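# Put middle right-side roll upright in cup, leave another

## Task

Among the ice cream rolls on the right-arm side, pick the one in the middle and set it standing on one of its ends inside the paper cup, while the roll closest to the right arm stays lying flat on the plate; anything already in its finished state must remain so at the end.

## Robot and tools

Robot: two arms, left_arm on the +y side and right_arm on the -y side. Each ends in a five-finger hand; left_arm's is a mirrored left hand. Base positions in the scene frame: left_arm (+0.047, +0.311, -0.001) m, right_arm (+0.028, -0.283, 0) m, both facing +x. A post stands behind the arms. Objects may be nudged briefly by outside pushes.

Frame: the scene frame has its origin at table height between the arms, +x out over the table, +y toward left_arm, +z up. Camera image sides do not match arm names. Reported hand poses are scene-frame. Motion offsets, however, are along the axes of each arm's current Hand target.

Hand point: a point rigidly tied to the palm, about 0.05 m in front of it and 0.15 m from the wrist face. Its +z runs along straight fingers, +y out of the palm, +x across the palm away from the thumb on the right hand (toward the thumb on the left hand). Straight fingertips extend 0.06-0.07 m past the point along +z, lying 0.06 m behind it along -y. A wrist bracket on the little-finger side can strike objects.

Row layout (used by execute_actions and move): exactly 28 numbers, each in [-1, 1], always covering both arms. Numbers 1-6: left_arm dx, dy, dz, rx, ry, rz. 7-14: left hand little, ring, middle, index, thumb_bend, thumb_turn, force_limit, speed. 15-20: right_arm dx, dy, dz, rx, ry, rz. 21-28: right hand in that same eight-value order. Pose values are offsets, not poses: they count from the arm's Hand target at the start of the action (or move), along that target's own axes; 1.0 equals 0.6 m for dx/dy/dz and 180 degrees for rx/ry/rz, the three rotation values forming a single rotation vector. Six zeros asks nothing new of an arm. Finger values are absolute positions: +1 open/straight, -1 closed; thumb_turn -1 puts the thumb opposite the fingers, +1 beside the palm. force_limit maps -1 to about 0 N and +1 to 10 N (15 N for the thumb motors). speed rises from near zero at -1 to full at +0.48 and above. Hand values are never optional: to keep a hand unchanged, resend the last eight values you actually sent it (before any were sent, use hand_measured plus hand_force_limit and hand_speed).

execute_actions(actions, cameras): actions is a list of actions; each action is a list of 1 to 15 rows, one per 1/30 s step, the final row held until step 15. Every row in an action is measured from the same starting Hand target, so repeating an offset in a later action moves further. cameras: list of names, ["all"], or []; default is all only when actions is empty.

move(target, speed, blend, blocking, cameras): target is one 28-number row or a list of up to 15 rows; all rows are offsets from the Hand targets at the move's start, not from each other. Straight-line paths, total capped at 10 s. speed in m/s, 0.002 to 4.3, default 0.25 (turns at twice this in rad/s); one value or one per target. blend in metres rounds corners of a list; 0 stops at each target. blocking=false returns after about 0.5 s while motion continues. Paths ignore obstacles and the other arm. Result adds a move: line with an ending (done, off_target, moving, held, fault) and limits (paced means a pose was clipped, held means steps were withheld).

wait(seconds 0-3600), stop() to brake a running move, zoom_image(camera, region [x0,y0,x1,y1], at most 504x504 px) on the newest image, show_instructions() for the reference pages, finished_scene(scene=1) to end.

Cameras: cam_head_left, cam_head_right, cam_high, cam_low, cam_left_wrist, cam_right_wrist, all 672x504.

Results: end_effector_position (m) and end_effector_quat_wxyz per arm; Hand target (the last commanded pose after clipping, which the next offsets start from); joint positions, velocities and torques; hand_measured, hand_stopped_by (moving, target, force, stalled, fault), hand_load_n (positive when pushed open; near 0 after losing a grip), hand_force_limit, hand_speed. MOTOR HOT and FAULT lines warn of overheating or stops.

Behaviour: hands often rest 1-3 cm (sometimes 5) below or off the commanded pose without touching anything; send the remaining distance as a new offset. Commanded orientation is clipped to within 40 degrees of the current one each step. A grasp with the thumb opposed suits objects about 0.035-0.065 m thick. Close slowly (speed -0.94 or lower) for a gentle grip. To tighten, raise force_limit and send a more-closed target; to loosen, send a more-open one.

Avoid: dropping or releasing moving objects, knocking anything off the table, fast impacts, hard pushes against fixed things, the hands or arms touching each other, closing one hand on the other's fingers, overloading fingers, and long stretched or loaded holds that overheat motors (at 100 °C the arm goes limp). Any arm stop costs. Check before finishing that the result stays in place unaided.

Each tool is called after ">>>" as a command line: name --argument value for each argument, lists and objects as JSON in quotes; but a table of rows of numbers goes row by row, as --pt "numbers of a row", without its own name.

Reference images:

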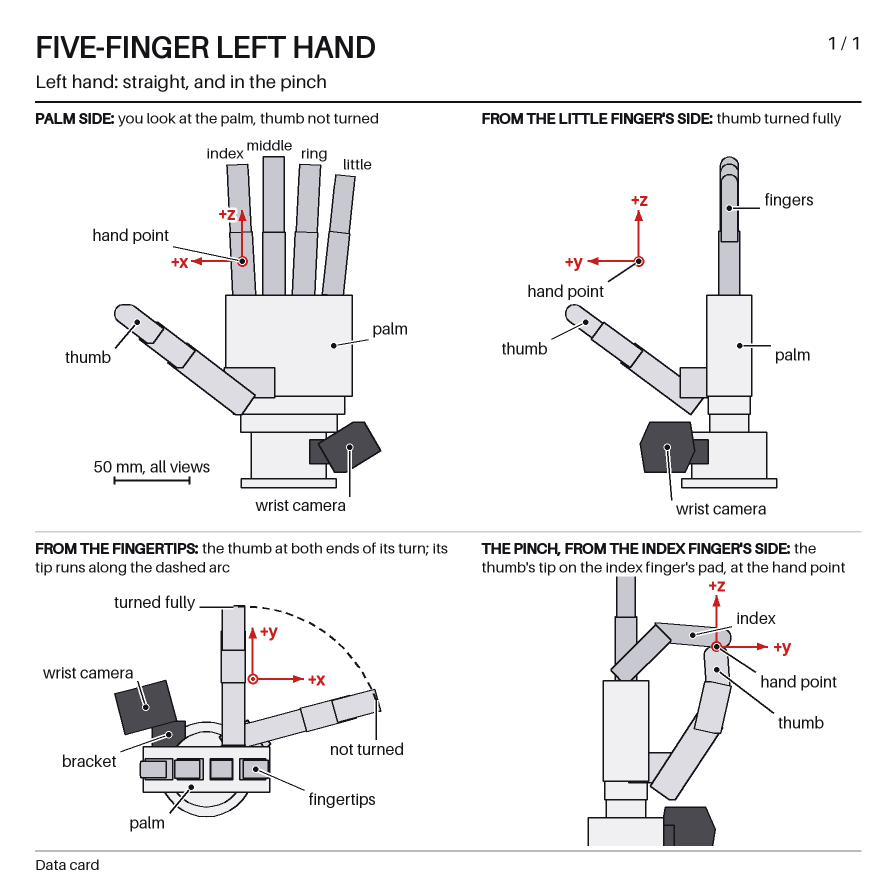

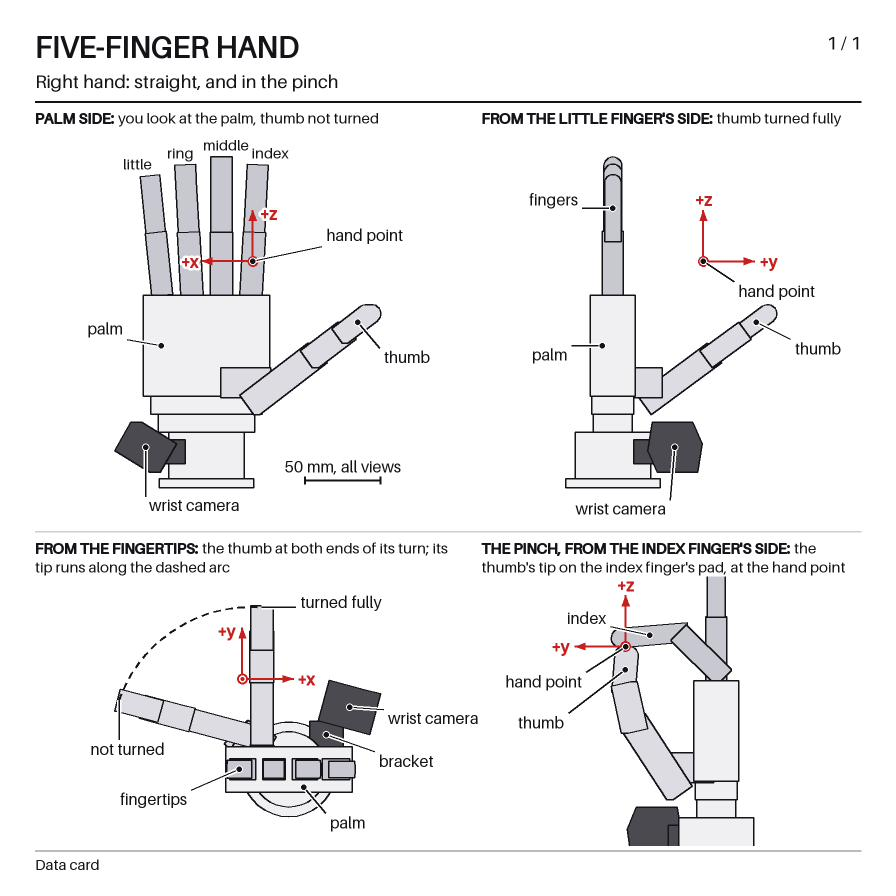

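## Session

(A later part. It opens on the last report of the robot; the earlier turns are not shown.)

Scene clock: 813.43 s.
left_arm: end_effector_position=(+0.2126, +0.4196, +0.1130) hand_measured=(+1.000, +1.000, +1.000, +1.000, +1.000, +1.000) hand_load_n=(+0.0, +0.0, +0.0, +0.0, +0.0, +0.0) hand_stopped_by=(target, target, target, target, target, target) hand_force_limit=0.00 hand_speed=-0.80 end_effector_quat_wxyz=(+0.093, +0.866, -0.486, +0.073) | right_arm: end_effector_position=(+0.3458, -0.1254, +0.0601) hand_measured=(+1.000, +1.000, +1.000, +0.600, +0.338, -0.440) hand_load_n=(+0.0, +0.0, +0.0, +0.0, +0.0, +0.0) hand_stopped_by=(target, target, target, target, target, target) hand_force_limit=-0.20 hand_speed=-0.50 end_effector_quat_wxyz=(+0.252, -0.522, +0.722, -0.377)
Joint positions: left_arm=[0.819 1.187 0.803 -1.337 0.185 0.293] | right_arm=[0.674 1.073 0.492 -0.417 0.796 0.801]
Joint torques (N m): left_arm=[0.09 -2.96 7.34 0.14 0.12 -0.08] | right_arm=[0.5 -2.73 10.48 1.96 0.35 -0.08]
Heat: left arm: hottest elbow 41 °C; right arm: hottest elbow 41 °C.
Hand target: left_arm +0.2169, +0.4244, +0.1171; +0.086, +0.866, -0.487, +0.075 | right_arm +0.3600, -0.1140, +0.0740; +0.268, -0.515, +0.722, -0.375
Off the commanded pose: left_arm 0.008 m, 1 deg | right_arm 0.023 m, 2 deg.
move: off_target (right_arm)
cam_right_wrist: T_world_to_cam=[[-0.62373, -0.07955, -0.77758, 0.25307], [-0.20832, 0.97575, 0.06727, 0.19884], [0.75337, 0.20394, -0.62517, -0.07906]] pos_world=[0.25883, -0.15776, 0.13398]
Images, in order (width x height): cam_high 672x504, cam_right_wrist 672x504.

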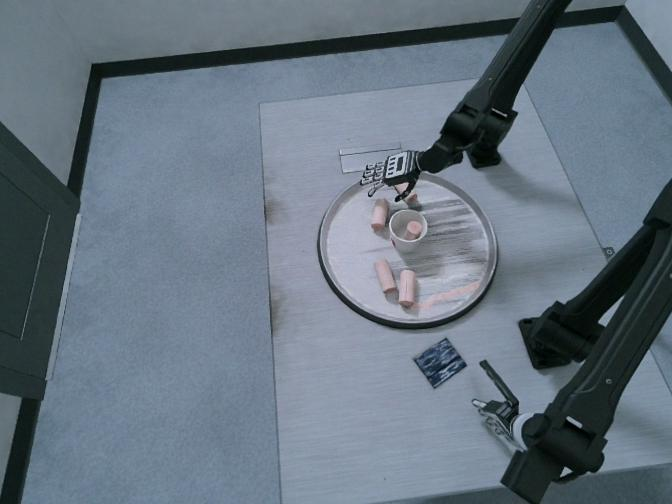

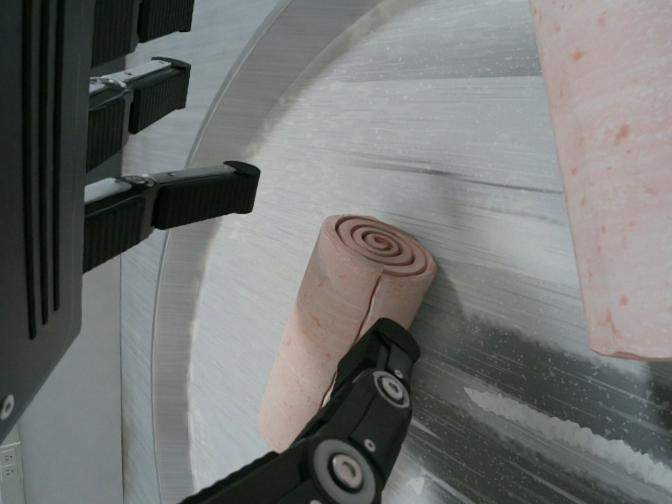

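>>> move --pt "0 0 0 0 0 0 1 1 1 1 1 1 0 -0.8 0.0105 -0.0355 -0.0248 0 0 0 1 1 1 0.6 0.34 -0.44 -0.2 -0.5" --pt "0 0 0 0 0 0 1 1 1 1 1 1 0 -0.8 0.0137 0.0375 0.0277 0 0 0 1 1 1 0.6 0.34 -0.44 -0.2 -0.5" --speed 0.1 --cameras '["cam_right_wrist","cam_high","cam_low"]'

>>> zoom_image --camera "cam_high" --region '[340, 150, 440, 250]'

>>> zoom_image --camera "cam_low" --region '[210, 180, 330, 280]'

Scene clock: 831.17 s.
left_arm: end_effector_position=(+0.2126, +0.4196, +0.1130) hand_measured=(+1.000, +1.000, +1.000, +1.000, +1.000, +1.000) hand_load_n=(+0.0, +0.0, +0.0, +0.0, +0.0, +0.0) hand_stopped_by=(target, target, target, target, target, target) hand_force_limit=0.00 hand_speed=-0.80 end_effector_quat_wxyz=(+0.093, +0.866, -0.486, +0.073) | right_arm: end_effector_position=(+0.3550, -0.1179, +0.0478) hand_measured=(+1.000, +1.000, +1.000, +0.600, +0.338, -0.440) hand_load_n=(+0.0, +0.0, +0.0, +0.0, +0.0, +0.0) hand_stopped_by=(target, target, target, target, target, target) hand_force_limit=-0.20 hand_speed=-0.50 end_effector_quat_wxyz=(+0.270, -0.517, +0.722, -0.373)
Joint positions: left_arm=[0.819 1.187 0.803 -1.337 0.185 0.293] | right_arm=[0.668 1.123 0.468 -0.296 0.785 0.784]
Joint torques (N m): left_arm=[0.32 -2.96 7.42 0.09 0.12 -0.08] | right_arm=[-0.56 -3.31 7.05 2.09 0.34 -0.11]
Heat: left arm: hottest elbow 41 °C; right arm: hottest elbow 42 °C.
Hand target: left_arm +0.2169, +0.4244, +0.1171; +0.086, +0.866, -0.487, +0.075 | right_arm +0.3578, -0.1221, +0.0458; +0.268, -0.515, +0.723, -0.375
Off the commanded pose: left_arm 0.008 m, 1 deg | right_arm 0.005 m, 0 deg.
move: done
cam_right_wrist: T_world_to_cam=[[-0.60304, -0.06518, -0.79505, 0.24499], [-0.21957, 0.97172, 0.08688, 0.19682], [0.7669, 0.22696, -0.60029, -0.09855]] pos_world=[0.26653, -0.15291, 0.11852]
Images, in order (width x height): cam_high 672x504, cam_low 672x504, cam_right_wrist 672x504.

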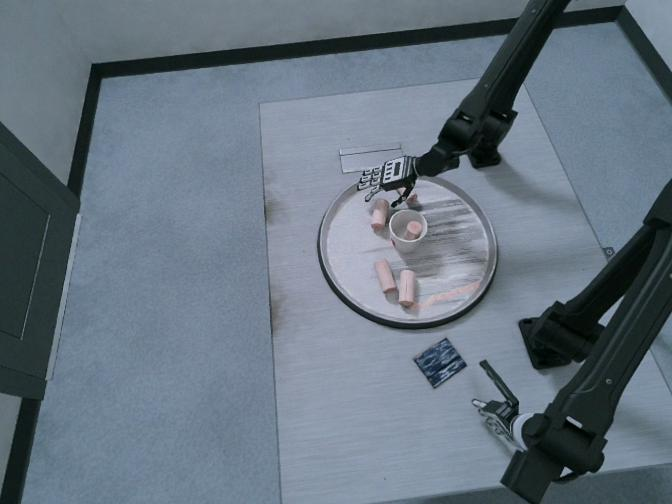

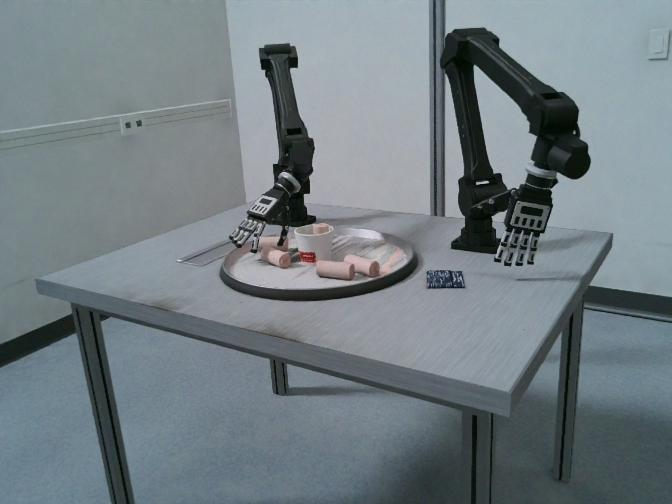

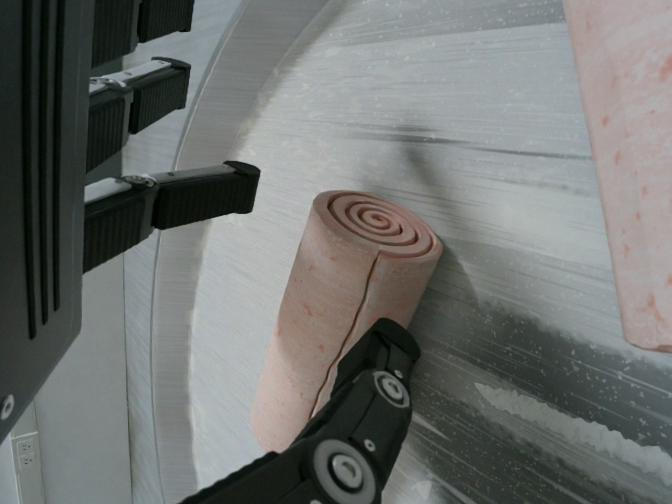

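Scaled by 5.040 from the camera's image (finer frame: 960x720).

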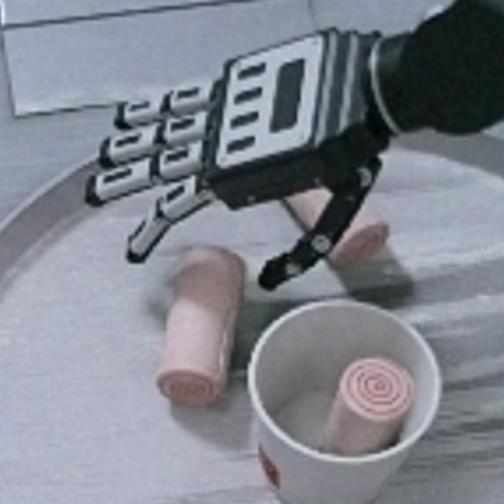

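Scaled by 4.200 from the camera's image (finer frame: 960x720).

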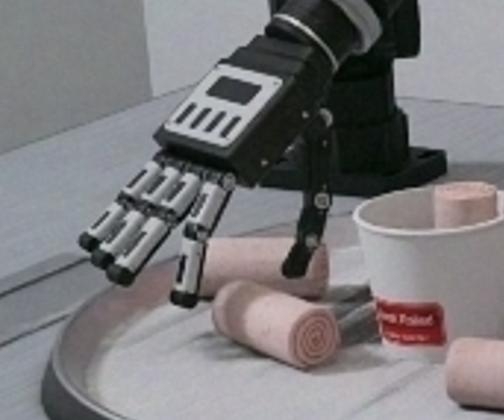

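>>> move --target '[0,0,0,0,0,0,1,1,1,1,1,1,0,-0.8,0.0075,0.0223,0.0162,0,0,0,1,1,1,0.6,0.34,-0.44,-0.2,-0.5]' --speed 0.05 --cameras '["cam_right_wrist","cam_high","cam_low"]'

>>> zoom_image --camera "cam_low" --region '[210, 180, 330, 280]'

Scene clock: 843.47 s.
left_arm: end_effector_position=(+0.2126, +0.4196, +0.1130) hand_measured=(+1.000, +1.000, +1.000, +1.000, +1.000, +1.000) hand_load_n=(+0.0, +0.0, +0.0, +0.0, +0.0, +0.0) hand_stopped_by=(target, target, target, target, target, target) hand_force_limit=0.00 hand_speed=-0.80 end_effector_quat_wxyz=(+0.093, +0.866, -0.486, +0.073) | right_arm: end_effector_position=(+0.3548, -0.1215, +0.0332) hand_measured=(+1.000, +1.000, +1.000, +0.600, +0.338, -0.440) hand_load_n=(+0.0, +0.0, +0.0, +0.0, +0.0, +0.0) hand_stopped_by=(target, target, target, target, target, target) hand_force_limit=-0.20 hand_speed=-0.50 end_effector_quat_wxyz=(+0.273, -0.515, +0.722, -0.373)
Joint positions: left_arm=[0.819 1.187 0.803 -1.337 0.185 0.293] | right_arm=[0.658 1.152 0.435 -0.22 0.78 0.774]
Joint torques (N m): left_arm=[0.32 -2.78 7.35 0.17 0.15 -0.07] | right_arm=[-0.62 -3.14 6.64 2.11 0.32 -0.12]
Heat: left arm: hottest elbow 42 °C; right arm: hottest elbow 41 °C.
Hand target: left_arm +0.2169, +0.4244, +0.1171; +0.086, +0.866, -0.487, +0.075 | right_arm +0.3566, -0.1264, +0.0294; +0.268, -0.515, +0.723, -0.375
Off the commanded pose: left_arm 0.008 m, 1 deg | right_arm 0.007 m, 1 deg.
move: done
cam_right_wrist: T_world_to_cam=[[-0.59945, -0.06199, -0.79801, 0.23233], [-0.21971, 0.97144, 0.08958, 0.20143], [0.76967, 0.22903, -0.59595, -0.10717]] pos_world=[0.26601, -0.15673, 0.10349]
Images, in order (width x height): cam_high 672x504, cam_low 672x504, cam_right_wrist 672x504.

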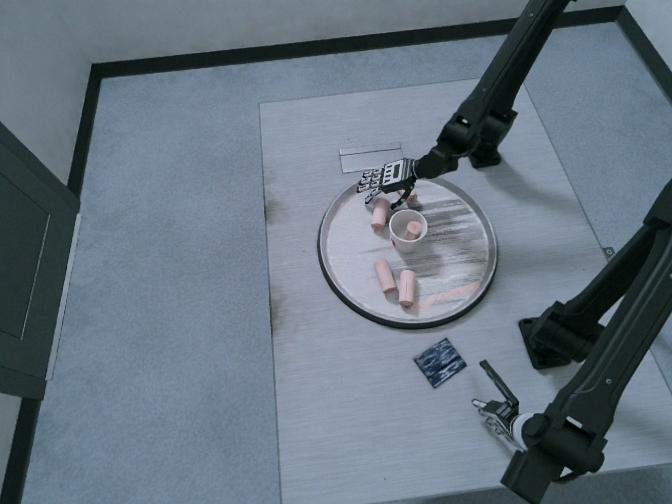

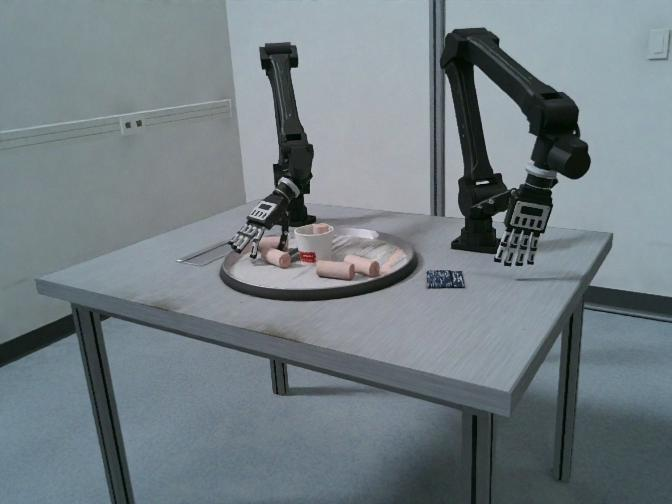

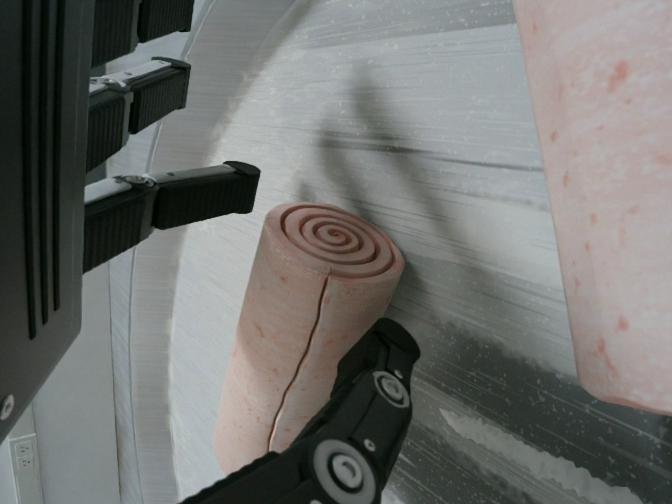

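Scaled by 4.200 from the camera's image (finer frame: 960x720).

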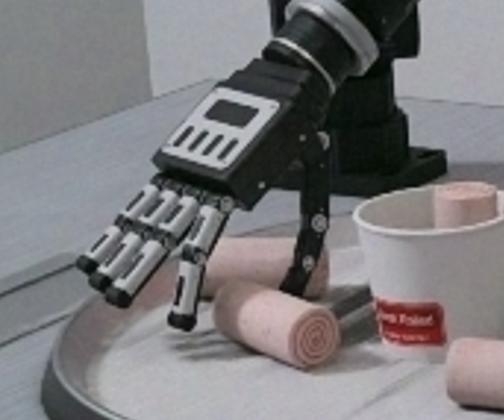

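>>> move --target '[0,0,0,0,0,0,1,1,1,1,1,1,0,-0.8,0,0,0,0,0,0,1,1,1,0.1,0.34,-0.44,-0.3,-0.8]' --speed 0.05 --cameras '["cam_right_wrist","cam_high","cam_low"]'

>>> zoom_image --camera "cam_low" --region '[210, 180, 330, 280]'

>>> zoom_image --camera "cam_high" --region '[340, 150, 440, 250]'

Scene clock: 853.47 s.
left_arm: end_effector_position=(+0.2126, +0.4196, +0.1130) hand_measured=(+1.000, +1.000, +1.000, +1.000, +1.000, +1.000) hand_load_n=(+0.0, +0.0, -0.5, +0.0, +0.0, +0.0) hand_stopped_by=(target, target, target, target, target, target) hand_force_limit=0.00 hand_speed=-0.80 end_effector_quat_wxyz=(+0.093, +0.866, -0.486, +0.073) | right_arm: end_effector_position=(+0.3550, -0.1213, +0.0334) hand_measured=(+1.000, +1.000, +1.000, +0.100, +0.340, -0.440) hand_load_n=(+0.0, +0.0, +0.0, +0.5, +0.0, +0.0) hand_stopped_by=(target, target, target, target, target, target) hand_force_limit=-0.30 hand_speed=-0.80 end_effector_quat_wxyz=(+0.273, -0.515, +0.722, -0.373)
Joint positions: left_arm=[0.819 1.187 0.803 -1.337 0.185 0.293] | right_arm=[0.658 1.152 0.435 -0.219 0.78 0.773]
Joint torques (N m): left_arm=[0.21 -2.84 7.39 0.17 0.13 -0.08] | right_arm=[-0.56 -3.25 6.63 2.03 0.33 -0.11]
Heat: left arm: hottest elbow 42 °C; right arm: hottest elbow 41 °C.
Hand target: left_arm +0.2169, +0.4244, +0.1171; +0.086, +0.866, -0.487, +0.075 | right_arm +0.3566, -0.1263, +0.0294; +0.268, -0.515, +0.722, -0.375
Off the commanded pose: left_arm 0.008 m, 1 deg | right_arm 0.007 m, 1 deg.
move: done
cam_right_wrist: T_world_to_cam=[[-0.59883, -0.06175, -0.79849, 0.23246], [-0.21996, 0.97136, 0.08983, 0.2014], [0.77008, 0.22943, -0.59527, -0.1074]] pos_world=[0.26621, -0.15663, 0.10359]
Images, in order (width x height): cam_high 672x504, cam_low 672x504, cam_right_wrist 672x504.

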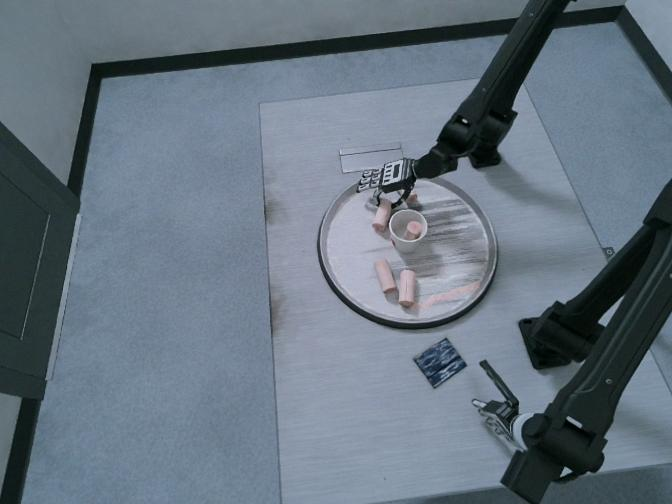

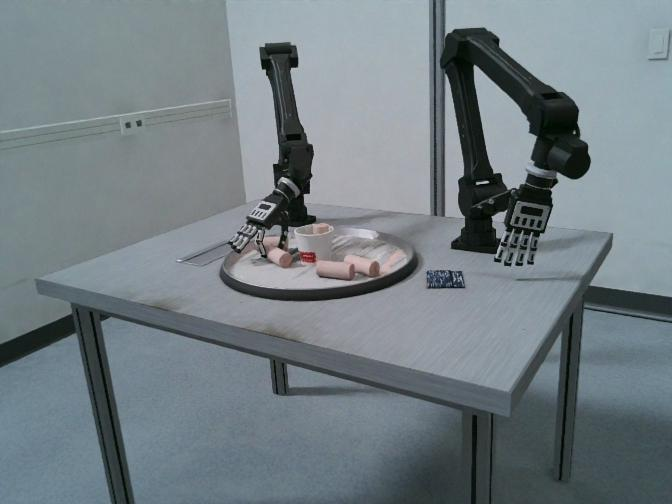

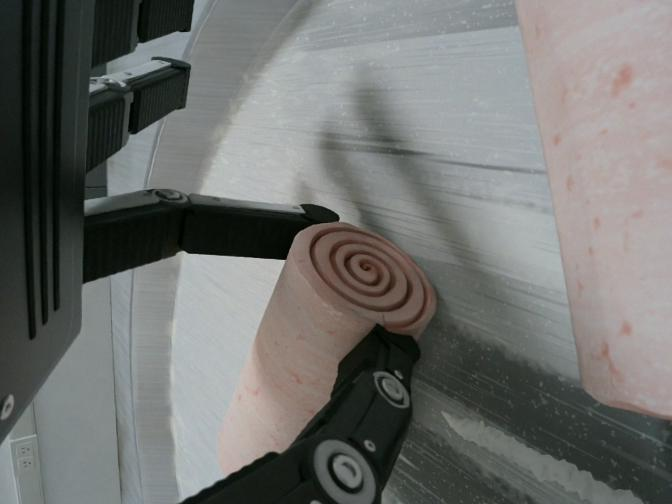

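Scaled by 4.200 from the camera's image (finer frame: 960x720).

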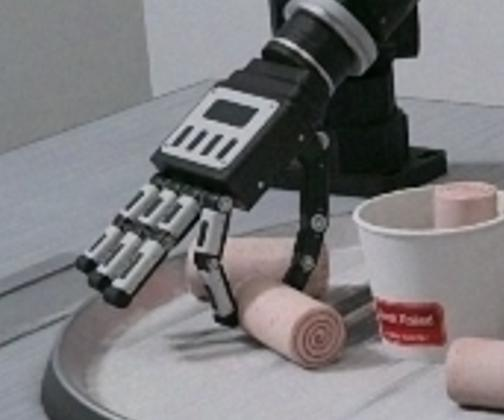

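Scaled by 5.040 from the camera's image (finer frame: 960x720).

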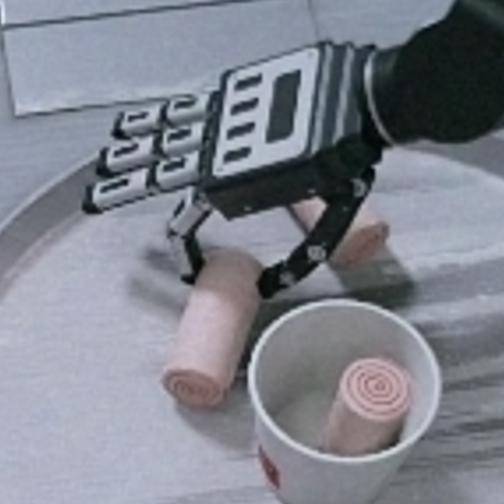

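>>> move --target '[0,0,0,0,0,0,1,1,1,1,1,1,0,-0.8,0,0,0,0,0,0,1,1,1,-0.1,0.34,-0.44,-0.2,-0.85]' --speed 0.05 --cameras '["cam_right_wrist","cam_high","cam_low"]'

>>> zoom_image --camera "cam_low" --region '[210, 180, 330, 280]'

>>> zoom_image --camera "cam_high" --region '[340, 150, 440, 250]'

Scene clock: 859.20 s.
left_arm: end_effector_position=(+0.2126, +0.4196, +0.1130) hand_measured=(+1.000, +1.000, +1.000, +1.000, +1.000, +1.000) hand_load_n=(+0.0, +0.0, +0.0, +0.0, +0.0, +0.0) hand_stopped_by=(target, target, target, target, target, target) hand_force_limit=0.00 hand_speed=-0.80 end_effector_quat_wxyz=(+0.093, +0.866, -0.486, +0.073) | right_arm: end_effector_position=(+0.3550, -0.1215, +0.0334) hand_measured=(+1.000, +1.000, +1.000, -0.022, +0.340, -0.440) hand_load_n=(+0.0, +0.0, +0.0, +4.5, +4.5, +0.0) hand_stopped_by=(target, target, target, force, target, target) hand_force_limit=-0.20 hand_speed=-0.85 end_effector_quat_wxyz=(+0.273, -0.515, +0.722, -0.373)
Joint positions: left_arm=[0.819 1.187 0.803 -1.337 0.185 0.293] | right_arm=[0.658 1.152 0.435 -0.219 0.78 0.773]
Joint torques (N m): left_arm=[0.26 -2.9 7.41 0.12 0.13 -0.08] | right_arm=[-0.5 -3.19 6.64 2.06 0.32 -0.11]
Heat: left arm: hottest elbow 42 °C; right arm: hottest elbow 40 °C.
Hand target: left_arm +0.2169, +0.4244, +0.1171; +0.086, +0.866, -0.487, +0.075 | right_arm +0.3566, -0.1264, +0.0294; +0.268, -0.515, +0.722, -0.375
Off the commanded pose: left_arm 0.008 m, 1 deg | right_arm 0.006 m, 1 deg.
move: done
cam_right_wrist: T_world_to_cam=[[-0.59894, -0.06191, -0.7984, 0.23245], [-0.21979, 0.97143, 0.08956, 0.20149], [0.77004, 0.22912, -0.59544, -0.1074]] pos_world=[0.26621, -0.15673, 0.10359]
Images, in order (width x height): cam_high 672x504, cam_low 672x504, cam_right_wrist 672x504.

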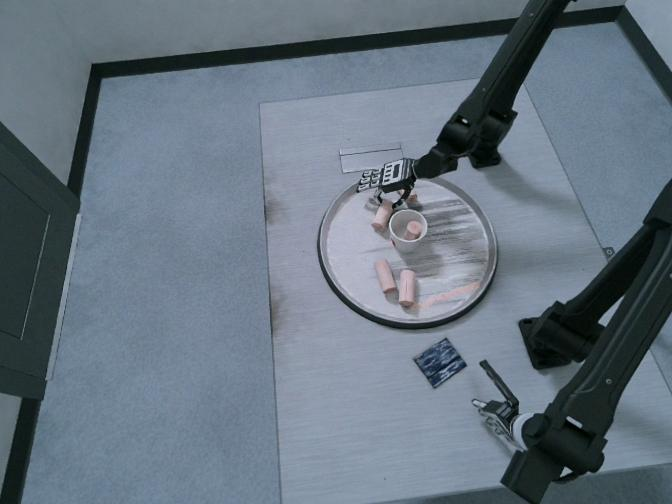

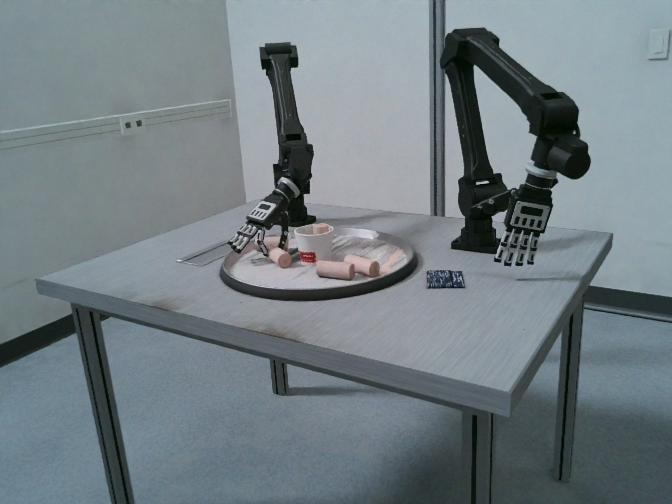

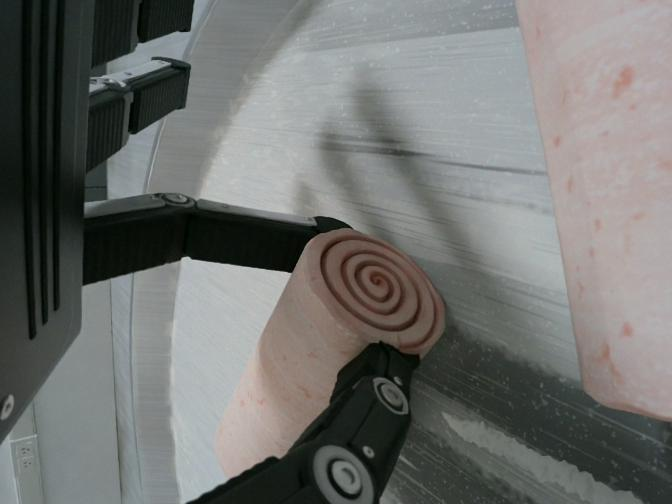

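Scaled by 4.200 from the camera's image (finer frame: 960x720).

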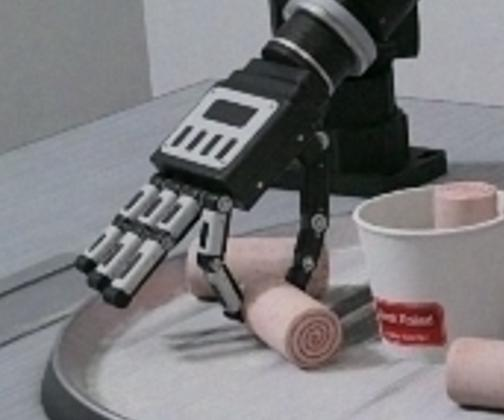

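Scaled by 5.040 from the camera's image (finer frame: 960x720).

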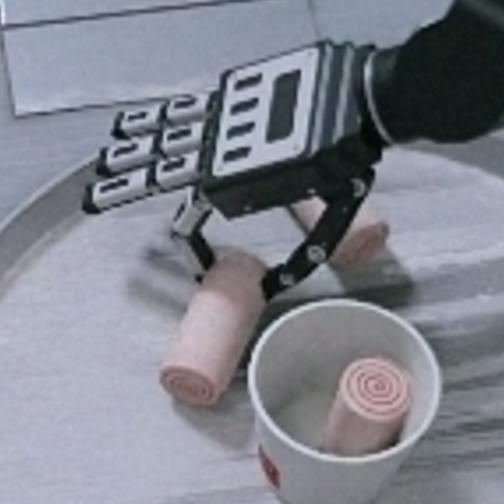

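>>> move --target '[0,0,0,0,0,0,1,1,1,1,1,1,0,-0.8,0,-0.0478,-0.0335,0,0,0,1,1,1,-0.1,0.34,-0.44,-0.2,-0.85]' --speed 0.06 --cameras '["cam_right_wrist","cam_high","cam_low"]'

>>> zoom_image --camera "cam_low" --region '[210, 180, 330, 280]'

>>> zoom_image --camera "cam_high" --region '[340, 150, 440, 250]'

Scene clock: 866.40 s.
left_arm: end_effector_position=(+0.2126, +0.4196, +0.1130) hand_measured=(+1.000, +1.000, +1.000, +1.000, +1.000, +1.000) hand_load_n=(+0.0, +0.0, +0.0, +0.0, +0.0, +0.0) hand_stopped_by=(target, target, target, target, target, target) hand_force_limit=0.00 hand_speed=-0.80 end_effector_quat_wxyz=(+0.093, +0.866, -0.486, +0.073) | right_arm: end_effector_position=(+0.3439, -0.1311, +0.0485) hand_measured=(+1.000, +1.000, +1.000, -0.022, +0.340, -0.440) hand_load_n=(+0.0, -0.5, +0.0, +0.0, +0.0, +0.0) hand_stopped_by=(target, target, target, force, target, target) hand_force_limit=-0.20 hand_speed=-0.85 end_effector_quat_wxyz=(+0.259, -0.523, +0.721, -0.374)
Joint positions: left_arm=[0.819 1.187 0.803 -1.337 0.185 0.293] | right_arm=[0.658 1.071 0.448 -0.344 0.779 0.772]
Joint torques (N m): left_arm=[0.38 -2.84 7.41 0.16 0.13 -0.08] | right_arm=[-0.56 -3.55 10.29 1.01 0.37 -0.11]
Heat: left arm: hottest elbow 42 °C; right arm: hottest elbow 40 °C.
Hand target: left_arm +0.2169, +0.4244, +0.1171; +0.086, +0.866, -0.487, +0.075 | right_arm +0.3567, -0.1265, +0.0644; +0.268, -0.515, +0.723, -0.375
Off the commanded pose: left_arm 0.008 m, 1 deg | right_arm 0.021 m, 1 deg.
move: off_target (right_arm)
cam_right_wrist: T_world_to_cam=[[-0.6186, -0.07876, -0.78175, 0.24089], [-0.21827, 0.97303, 0.07468, 0.20747], [0.75478, 0.21682, -0.6191, -0.08284]] pos_world=[0.25683, -0.16494, 0.12154]
Images, in order (width x height): cam_high 672x504, cam_low 672x504, cam_right_wrist 672x504.

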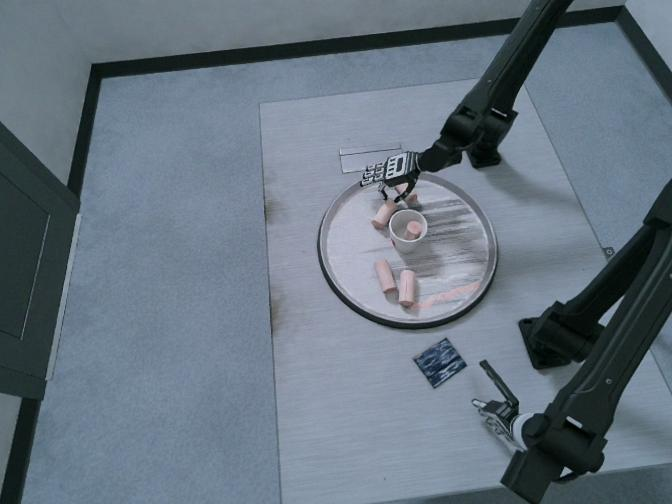

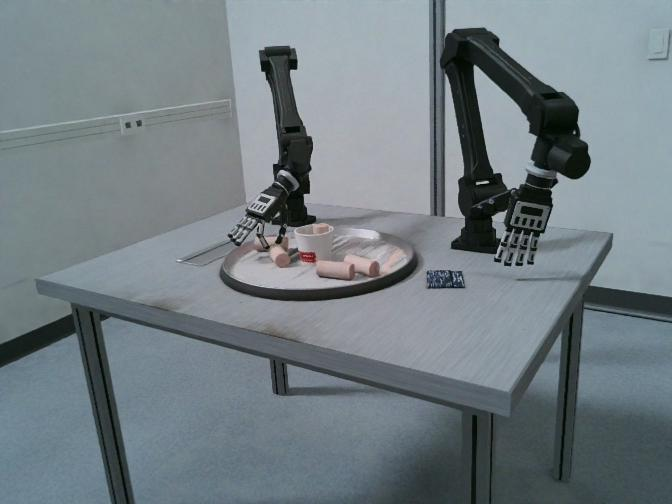

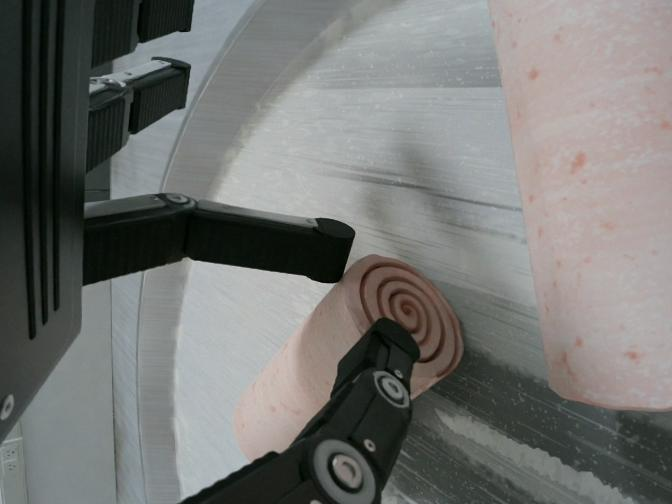

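Scaled by 4.200 from the camera's image (finer frame: 960x720).

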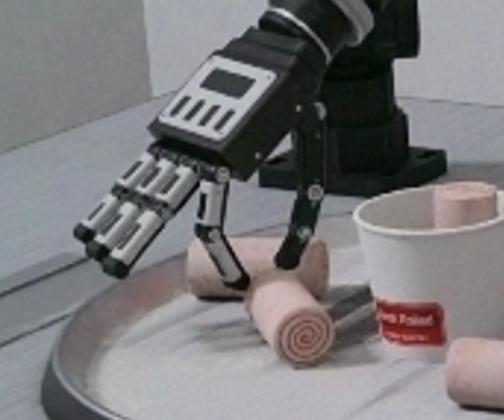

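Scaled by 5.040 from the camera's image (finer frame: 960x720).

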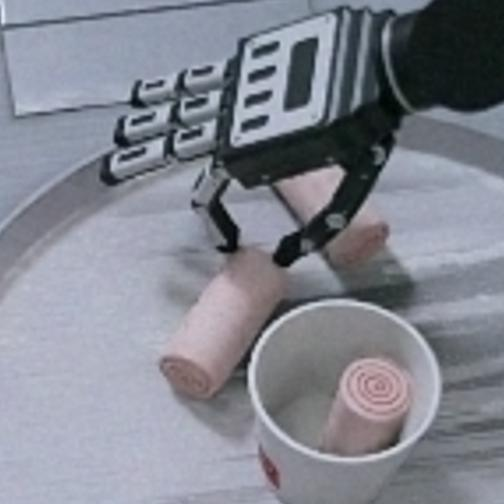

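>>> move --pt "0 0 0 0 0 0 1 1 1 1 1 1 0 -0.8 0 -0.005 -0.005 0 0 0 1 1 1 0.6 0.34 -0.44 -0.2 -0.3" --pt "0 0 0 0 0 0 1 1 1 1 1 1 0 -0.8 0 -0.0546 -0.0382 0 0 0 1 1 1 0.6 0.34 -0.44 -0.2 -0.3" --speed 0.08 --cameras '["cam_right_wrist","cam_high"]'

>>> zoom_image --camera "cam_high" --region '[340, 150, 440, 250]'

Scene clock: 923.97 s.
left_arm: end_effector_position=(+0.2126, +0.4196, +0.1130) hand_measured=(+1.000, +1.000, +1.000, +1.000, +1.000, +1.000) hand_load_n=(+0.0, +0.0, +0.0, +0.0, +0.0, +0.0) hand_stopped_by=(target, target, target, target, target, target) hand_force_limit=0.00 hand_speed=-0.80 end_effector_quat_wxyz=(+0.093, +0.866, -0.486, +0.073) | right_arm: end_effector_position=(+0.3456, -0.1296, +0.0881) hand_measured=(+1.000, +1.000, +1.000, +0.600, +0.340, -0.440) hand_load_n=(+0.0, +0.0, +0.0, +0.0, +0.0, +0.0) hand_stopped_by=(target, target, target, target, target, target) hand_force_limit=-0.20 hand_speed=-0.30 end_effector_quat_wxyz=(+0.260, -0.523, +0.721, -0.374)
Joint positions: left_arm=[0.819 1.187 0.803 -1.337 0.185 0.293] | right_arm=[0.658 0.991 0.522 -0.496 0.779 0.771]
Joint torques (N m): left_arm=[0.26 -2.96 7.34 0.06 0.13 -0.08] | right_arm=[-0.56 -3.02 10.92 1.01 0.37 -0.1]
Heat: left arm: hottest elbow 42 °C; right arm: hottest elbow 44 °C.
Hand target: left_arm +0.2169, +0.4244, +0.1171; +0.086, +0.866, -0.487, +0.075 | right_arm +0.3567, -0.1265, +0.1044; +0.268, -0.515, +0.722, -0.375
Off the commanded pose: left_arm 0.008 m, 1 deg | right_arm 0.020 m, 1 deg.
move: off_target (right_arm)
cam_right_wrist: T_world_to_cam=[[-0.61719, -0.07857, -0.78288, 0.27277], [-0.21907, 0.97282, 0.07507, 0.20364], [0.75571, 0.21783, -0.61762, -0.06028]] pos_world=[0.25852, -0.16354, 0.16103]
Images, in order (width x height): cam_high 672x504, cam_right_wrist 672x504.

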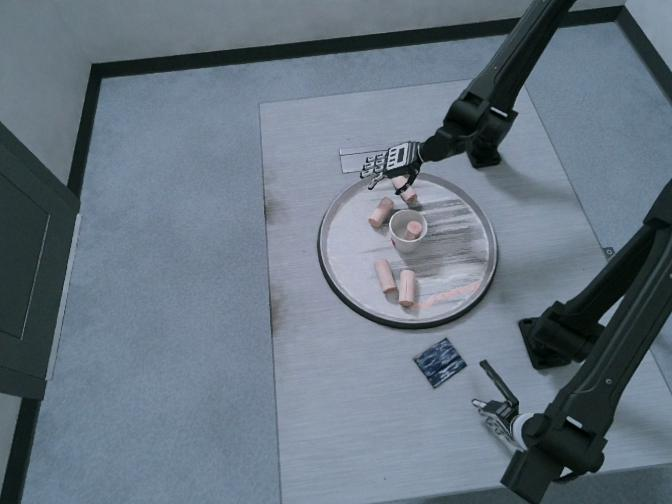

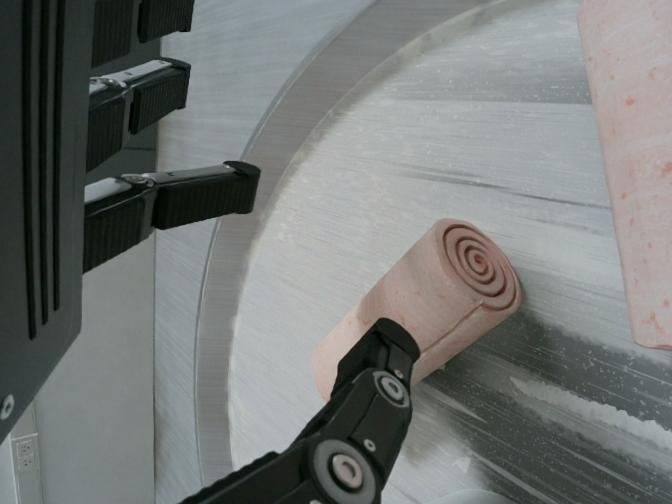

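Scaled by 5.040 from the camera's image (finer frame: 960x720).

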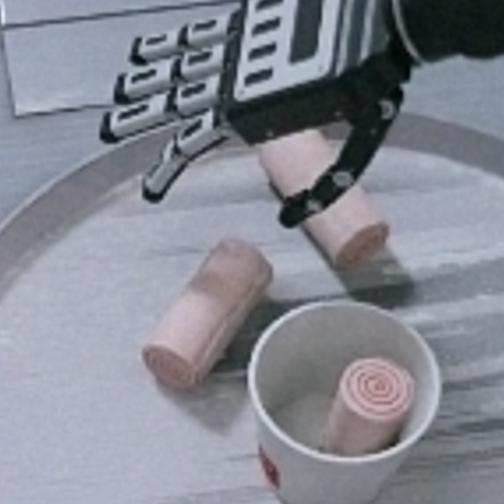

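>>> move --target '[0,0,0,0,0,0,1,1,1,1,1,1,0,-0.8,-0.0138,0.0785,0.0227,0,0.0546,0.0382,1,1,1,0.6,0.2,-0.44,-0.2,-0.3]' --speed 0.08 --cameras '["cam_right_wrist","cam_high"]'

>>> zoom_image --camera "cam_high" --region '[340, 150, 440, 250]'

Scene clock: 950.10 s.
left_arm: end_effector_position=(+0.2126, +0.4196, +0.1130) hand_measured=(+1.000, +1.000, +1.000, +1.000, +1.000, +1.000) hand_load_n=(+0.0, +0.0, +0.0, +0.0, +0.0, +0.0) hand_stopped_by=(target, target, target, target, target, target) hand_force_limit=0.00 hand_speed=-0.80 end_effector_quat_wxyz=(+0.093, +0.866, -0.486, +0.073) | right_arm: end_effector_position=(+0.3363, -0.1280, +0.0477) hand_measured=(+1.000, +1.000, +1.000, +0.600, +0.200, -0.440) hand_load_n=(-0.5, +0.0, +0.0, +0.0, +0.0, +0.0) hand_stopped_by=(target, target, target, target, target, target) hand_force_limit=-0.20 hand_speed=-0.30 end_effector_quat_wxyz=(+0.215, -0.440, +0.772, -0.405)
Joint positions: left_arm=[0.819 1.187 0.803 -1.337 0.185 0.293] | right_arm=[0.751 1.191 0.557 -0.663 0.925 1.201]
Joint torques (N m): left_arm=[0.44 -2.84 7.42 0.09 0.14 -0.08] | right_arm=[2.02 -3.66 9.76 0.4 0.73 0.11]
Heat: left arm: hottest elbow 42 °C; right arm: hottest elbow 44 °C.
Hand target: left_arm +0.2169, +0.4244, +0.1171; +0.086, +0.866, -0.487, +0.075 | right_arm +0.3444, -0.1135, +0.0581; +0.227, -0.437, +0.772, -0.401
Off the commanded pose: left_arm 0.008 m, 1 deg | right_arm 0.020 m, 2 deg.
move: off_target (right_arm)
cam_right_wrist: T_world_to_cam=[[-0.61823, 0.05157, -0.78431, 0.25258], [0.00075, 0.99788, 0.06502, 0.13289], [0.786, 0.03961, -0.61696, -0.11154]] pos_world=[0.24372, -0.14122, 0.12064]
Images, in order (width x height): cam_high 672x504, cam_right_wrist 672x504.

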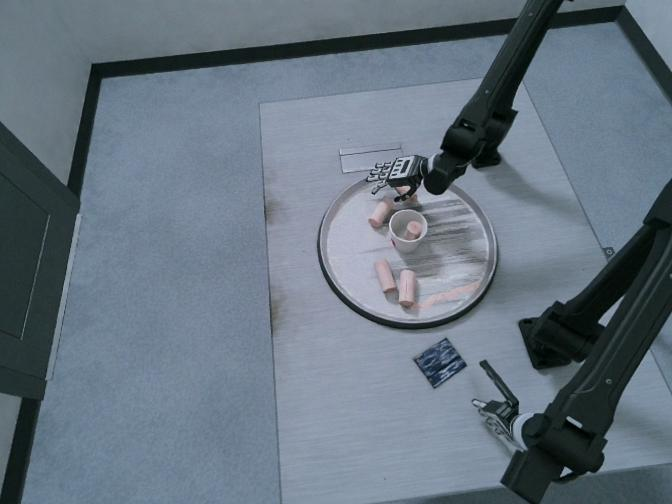

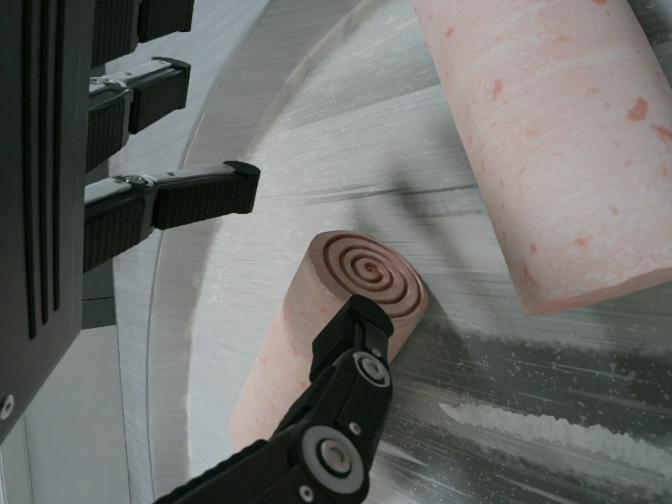

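Scaled by 5.040 from the camera's image (finer frame: 960x720).

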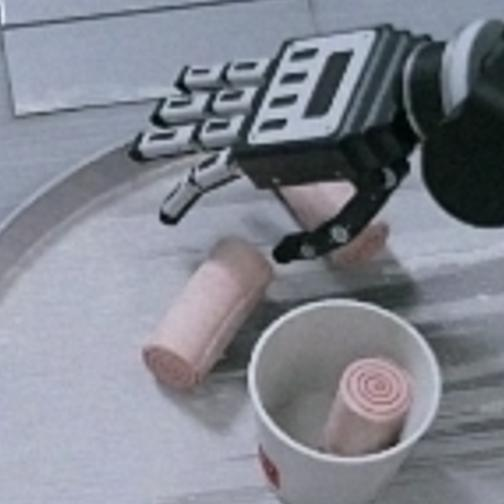

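>>> move --pt "0 0 0 0 0 0 1 1 1 1 1 1 0 -0.8 -0.057 -0.029 -0.037 0 0 0 1 1 1 0.6 0.2 -0.44 -0.2 -0.3" --pt "0 0 0 0 0 0 1 1 1 1 1 1 0 -0.8 0.0037 0.0132 0.0105 0 0 0 1 1 1 0.6 0.2 -0.44 -0.2 -0.3" --speed 0.1 --cameras '["cam_right_wrist","cam_high"]'

>>> zoom_image --camera "cam_high" --region '[340, 150, 440, 250]'

Scene clock: 972.47 s.
left_arm: end_effector_position=(+0.2126, +0.4196, +0.1130) hand_measured=(+1.000, +1.000, +1.000, +1.000, +1.000, +1.000) hand_load_n=(+0.0, +0.0, +0.0, +0.0, -0.5, +0.0) hand_stopped_by=(target, target, target, target, target, target) hand_force_limit=0.00 hand_speed=-0.80 end_effector_quat_wxyz=(+0.093, +0.866, -0.486, +0.073) | right_arm: end_effector_position=(+0.3412, -0.1128, +0.0465) hand_measured=(+1.000, +1.000, +1.000, +0.600, +0.200, -0.440) hand_load_n=(+0.0, +0.0, +0.0, +0.0, +0.0, +0.0) hand_stopped_by=(target, target, target, target, target, target) hand_force_limit=-0.20 hand_speed=-0.30 end_effector_quat_wxyz=(+0.226, -0.440, +0.770, -0.402)
Joint positions: left_arm=[0.819 1.187 0.803 -1.337 0.185 0.293] | right_arm=[0.775 1.227 0.577 -0.642 0.931 1.221]
Joint torques (N m): left_arm=[0.15 -2.9 7.41 0.12 0.13 -0.08] | right_arm=[-0.44 -5.3 6.63 1.35 0.5 -0.12]
Heat: left arm: hottest elbow 42 °C; right arm: hottest elbow 42 °C.
Hand target: left_arm +0.2169, +0.4244, +0.1171; +0.086, +0.866, -0.487, +0.075 | right_arm +0.3438, -0.1156, +0.0480; +0.227, -0.437, +0.772, -0.401
Off the commanded pose: left_arm 0.008 m, 1 deg | right_arm 0.004 m, 0 deg.
move: done
cam_right_wrist: T_world_to_cam=[[-0.60682, 0.05451, -0.79297, 0.25078], [-0.01128, 0.99696, 0.07716, 0.12123], [0.79476, 0.05577, -0.60436, -0.11855]] pos_world=[0.24777, -0.12792, 0.11786]
Images, in order (width x height): cam_high 672x504, cam_right_wrist 672x504.

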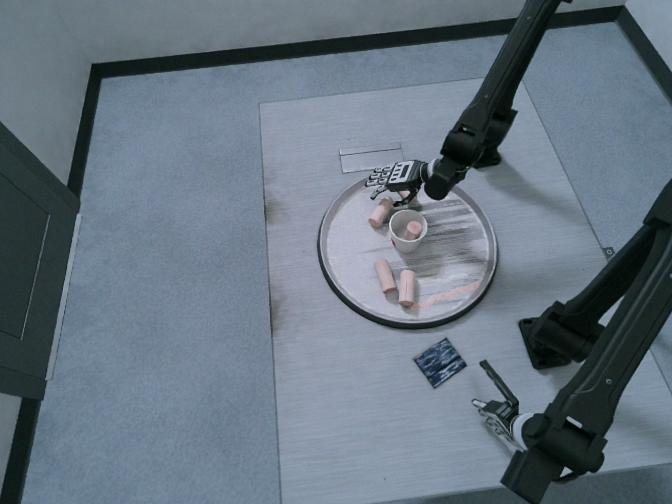

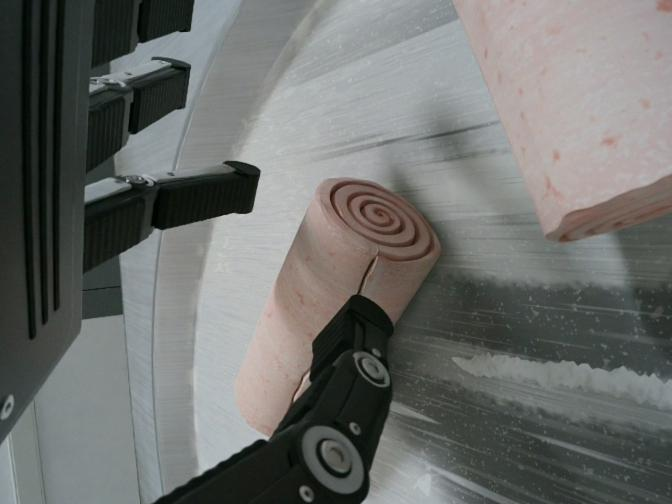

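Scaled by 5.040 from the camera's image (finer frame: 960x720).

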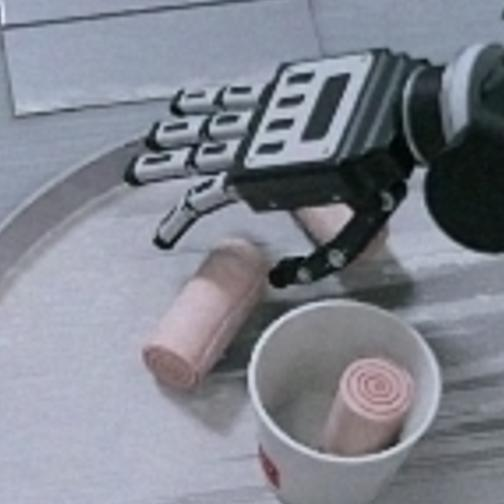

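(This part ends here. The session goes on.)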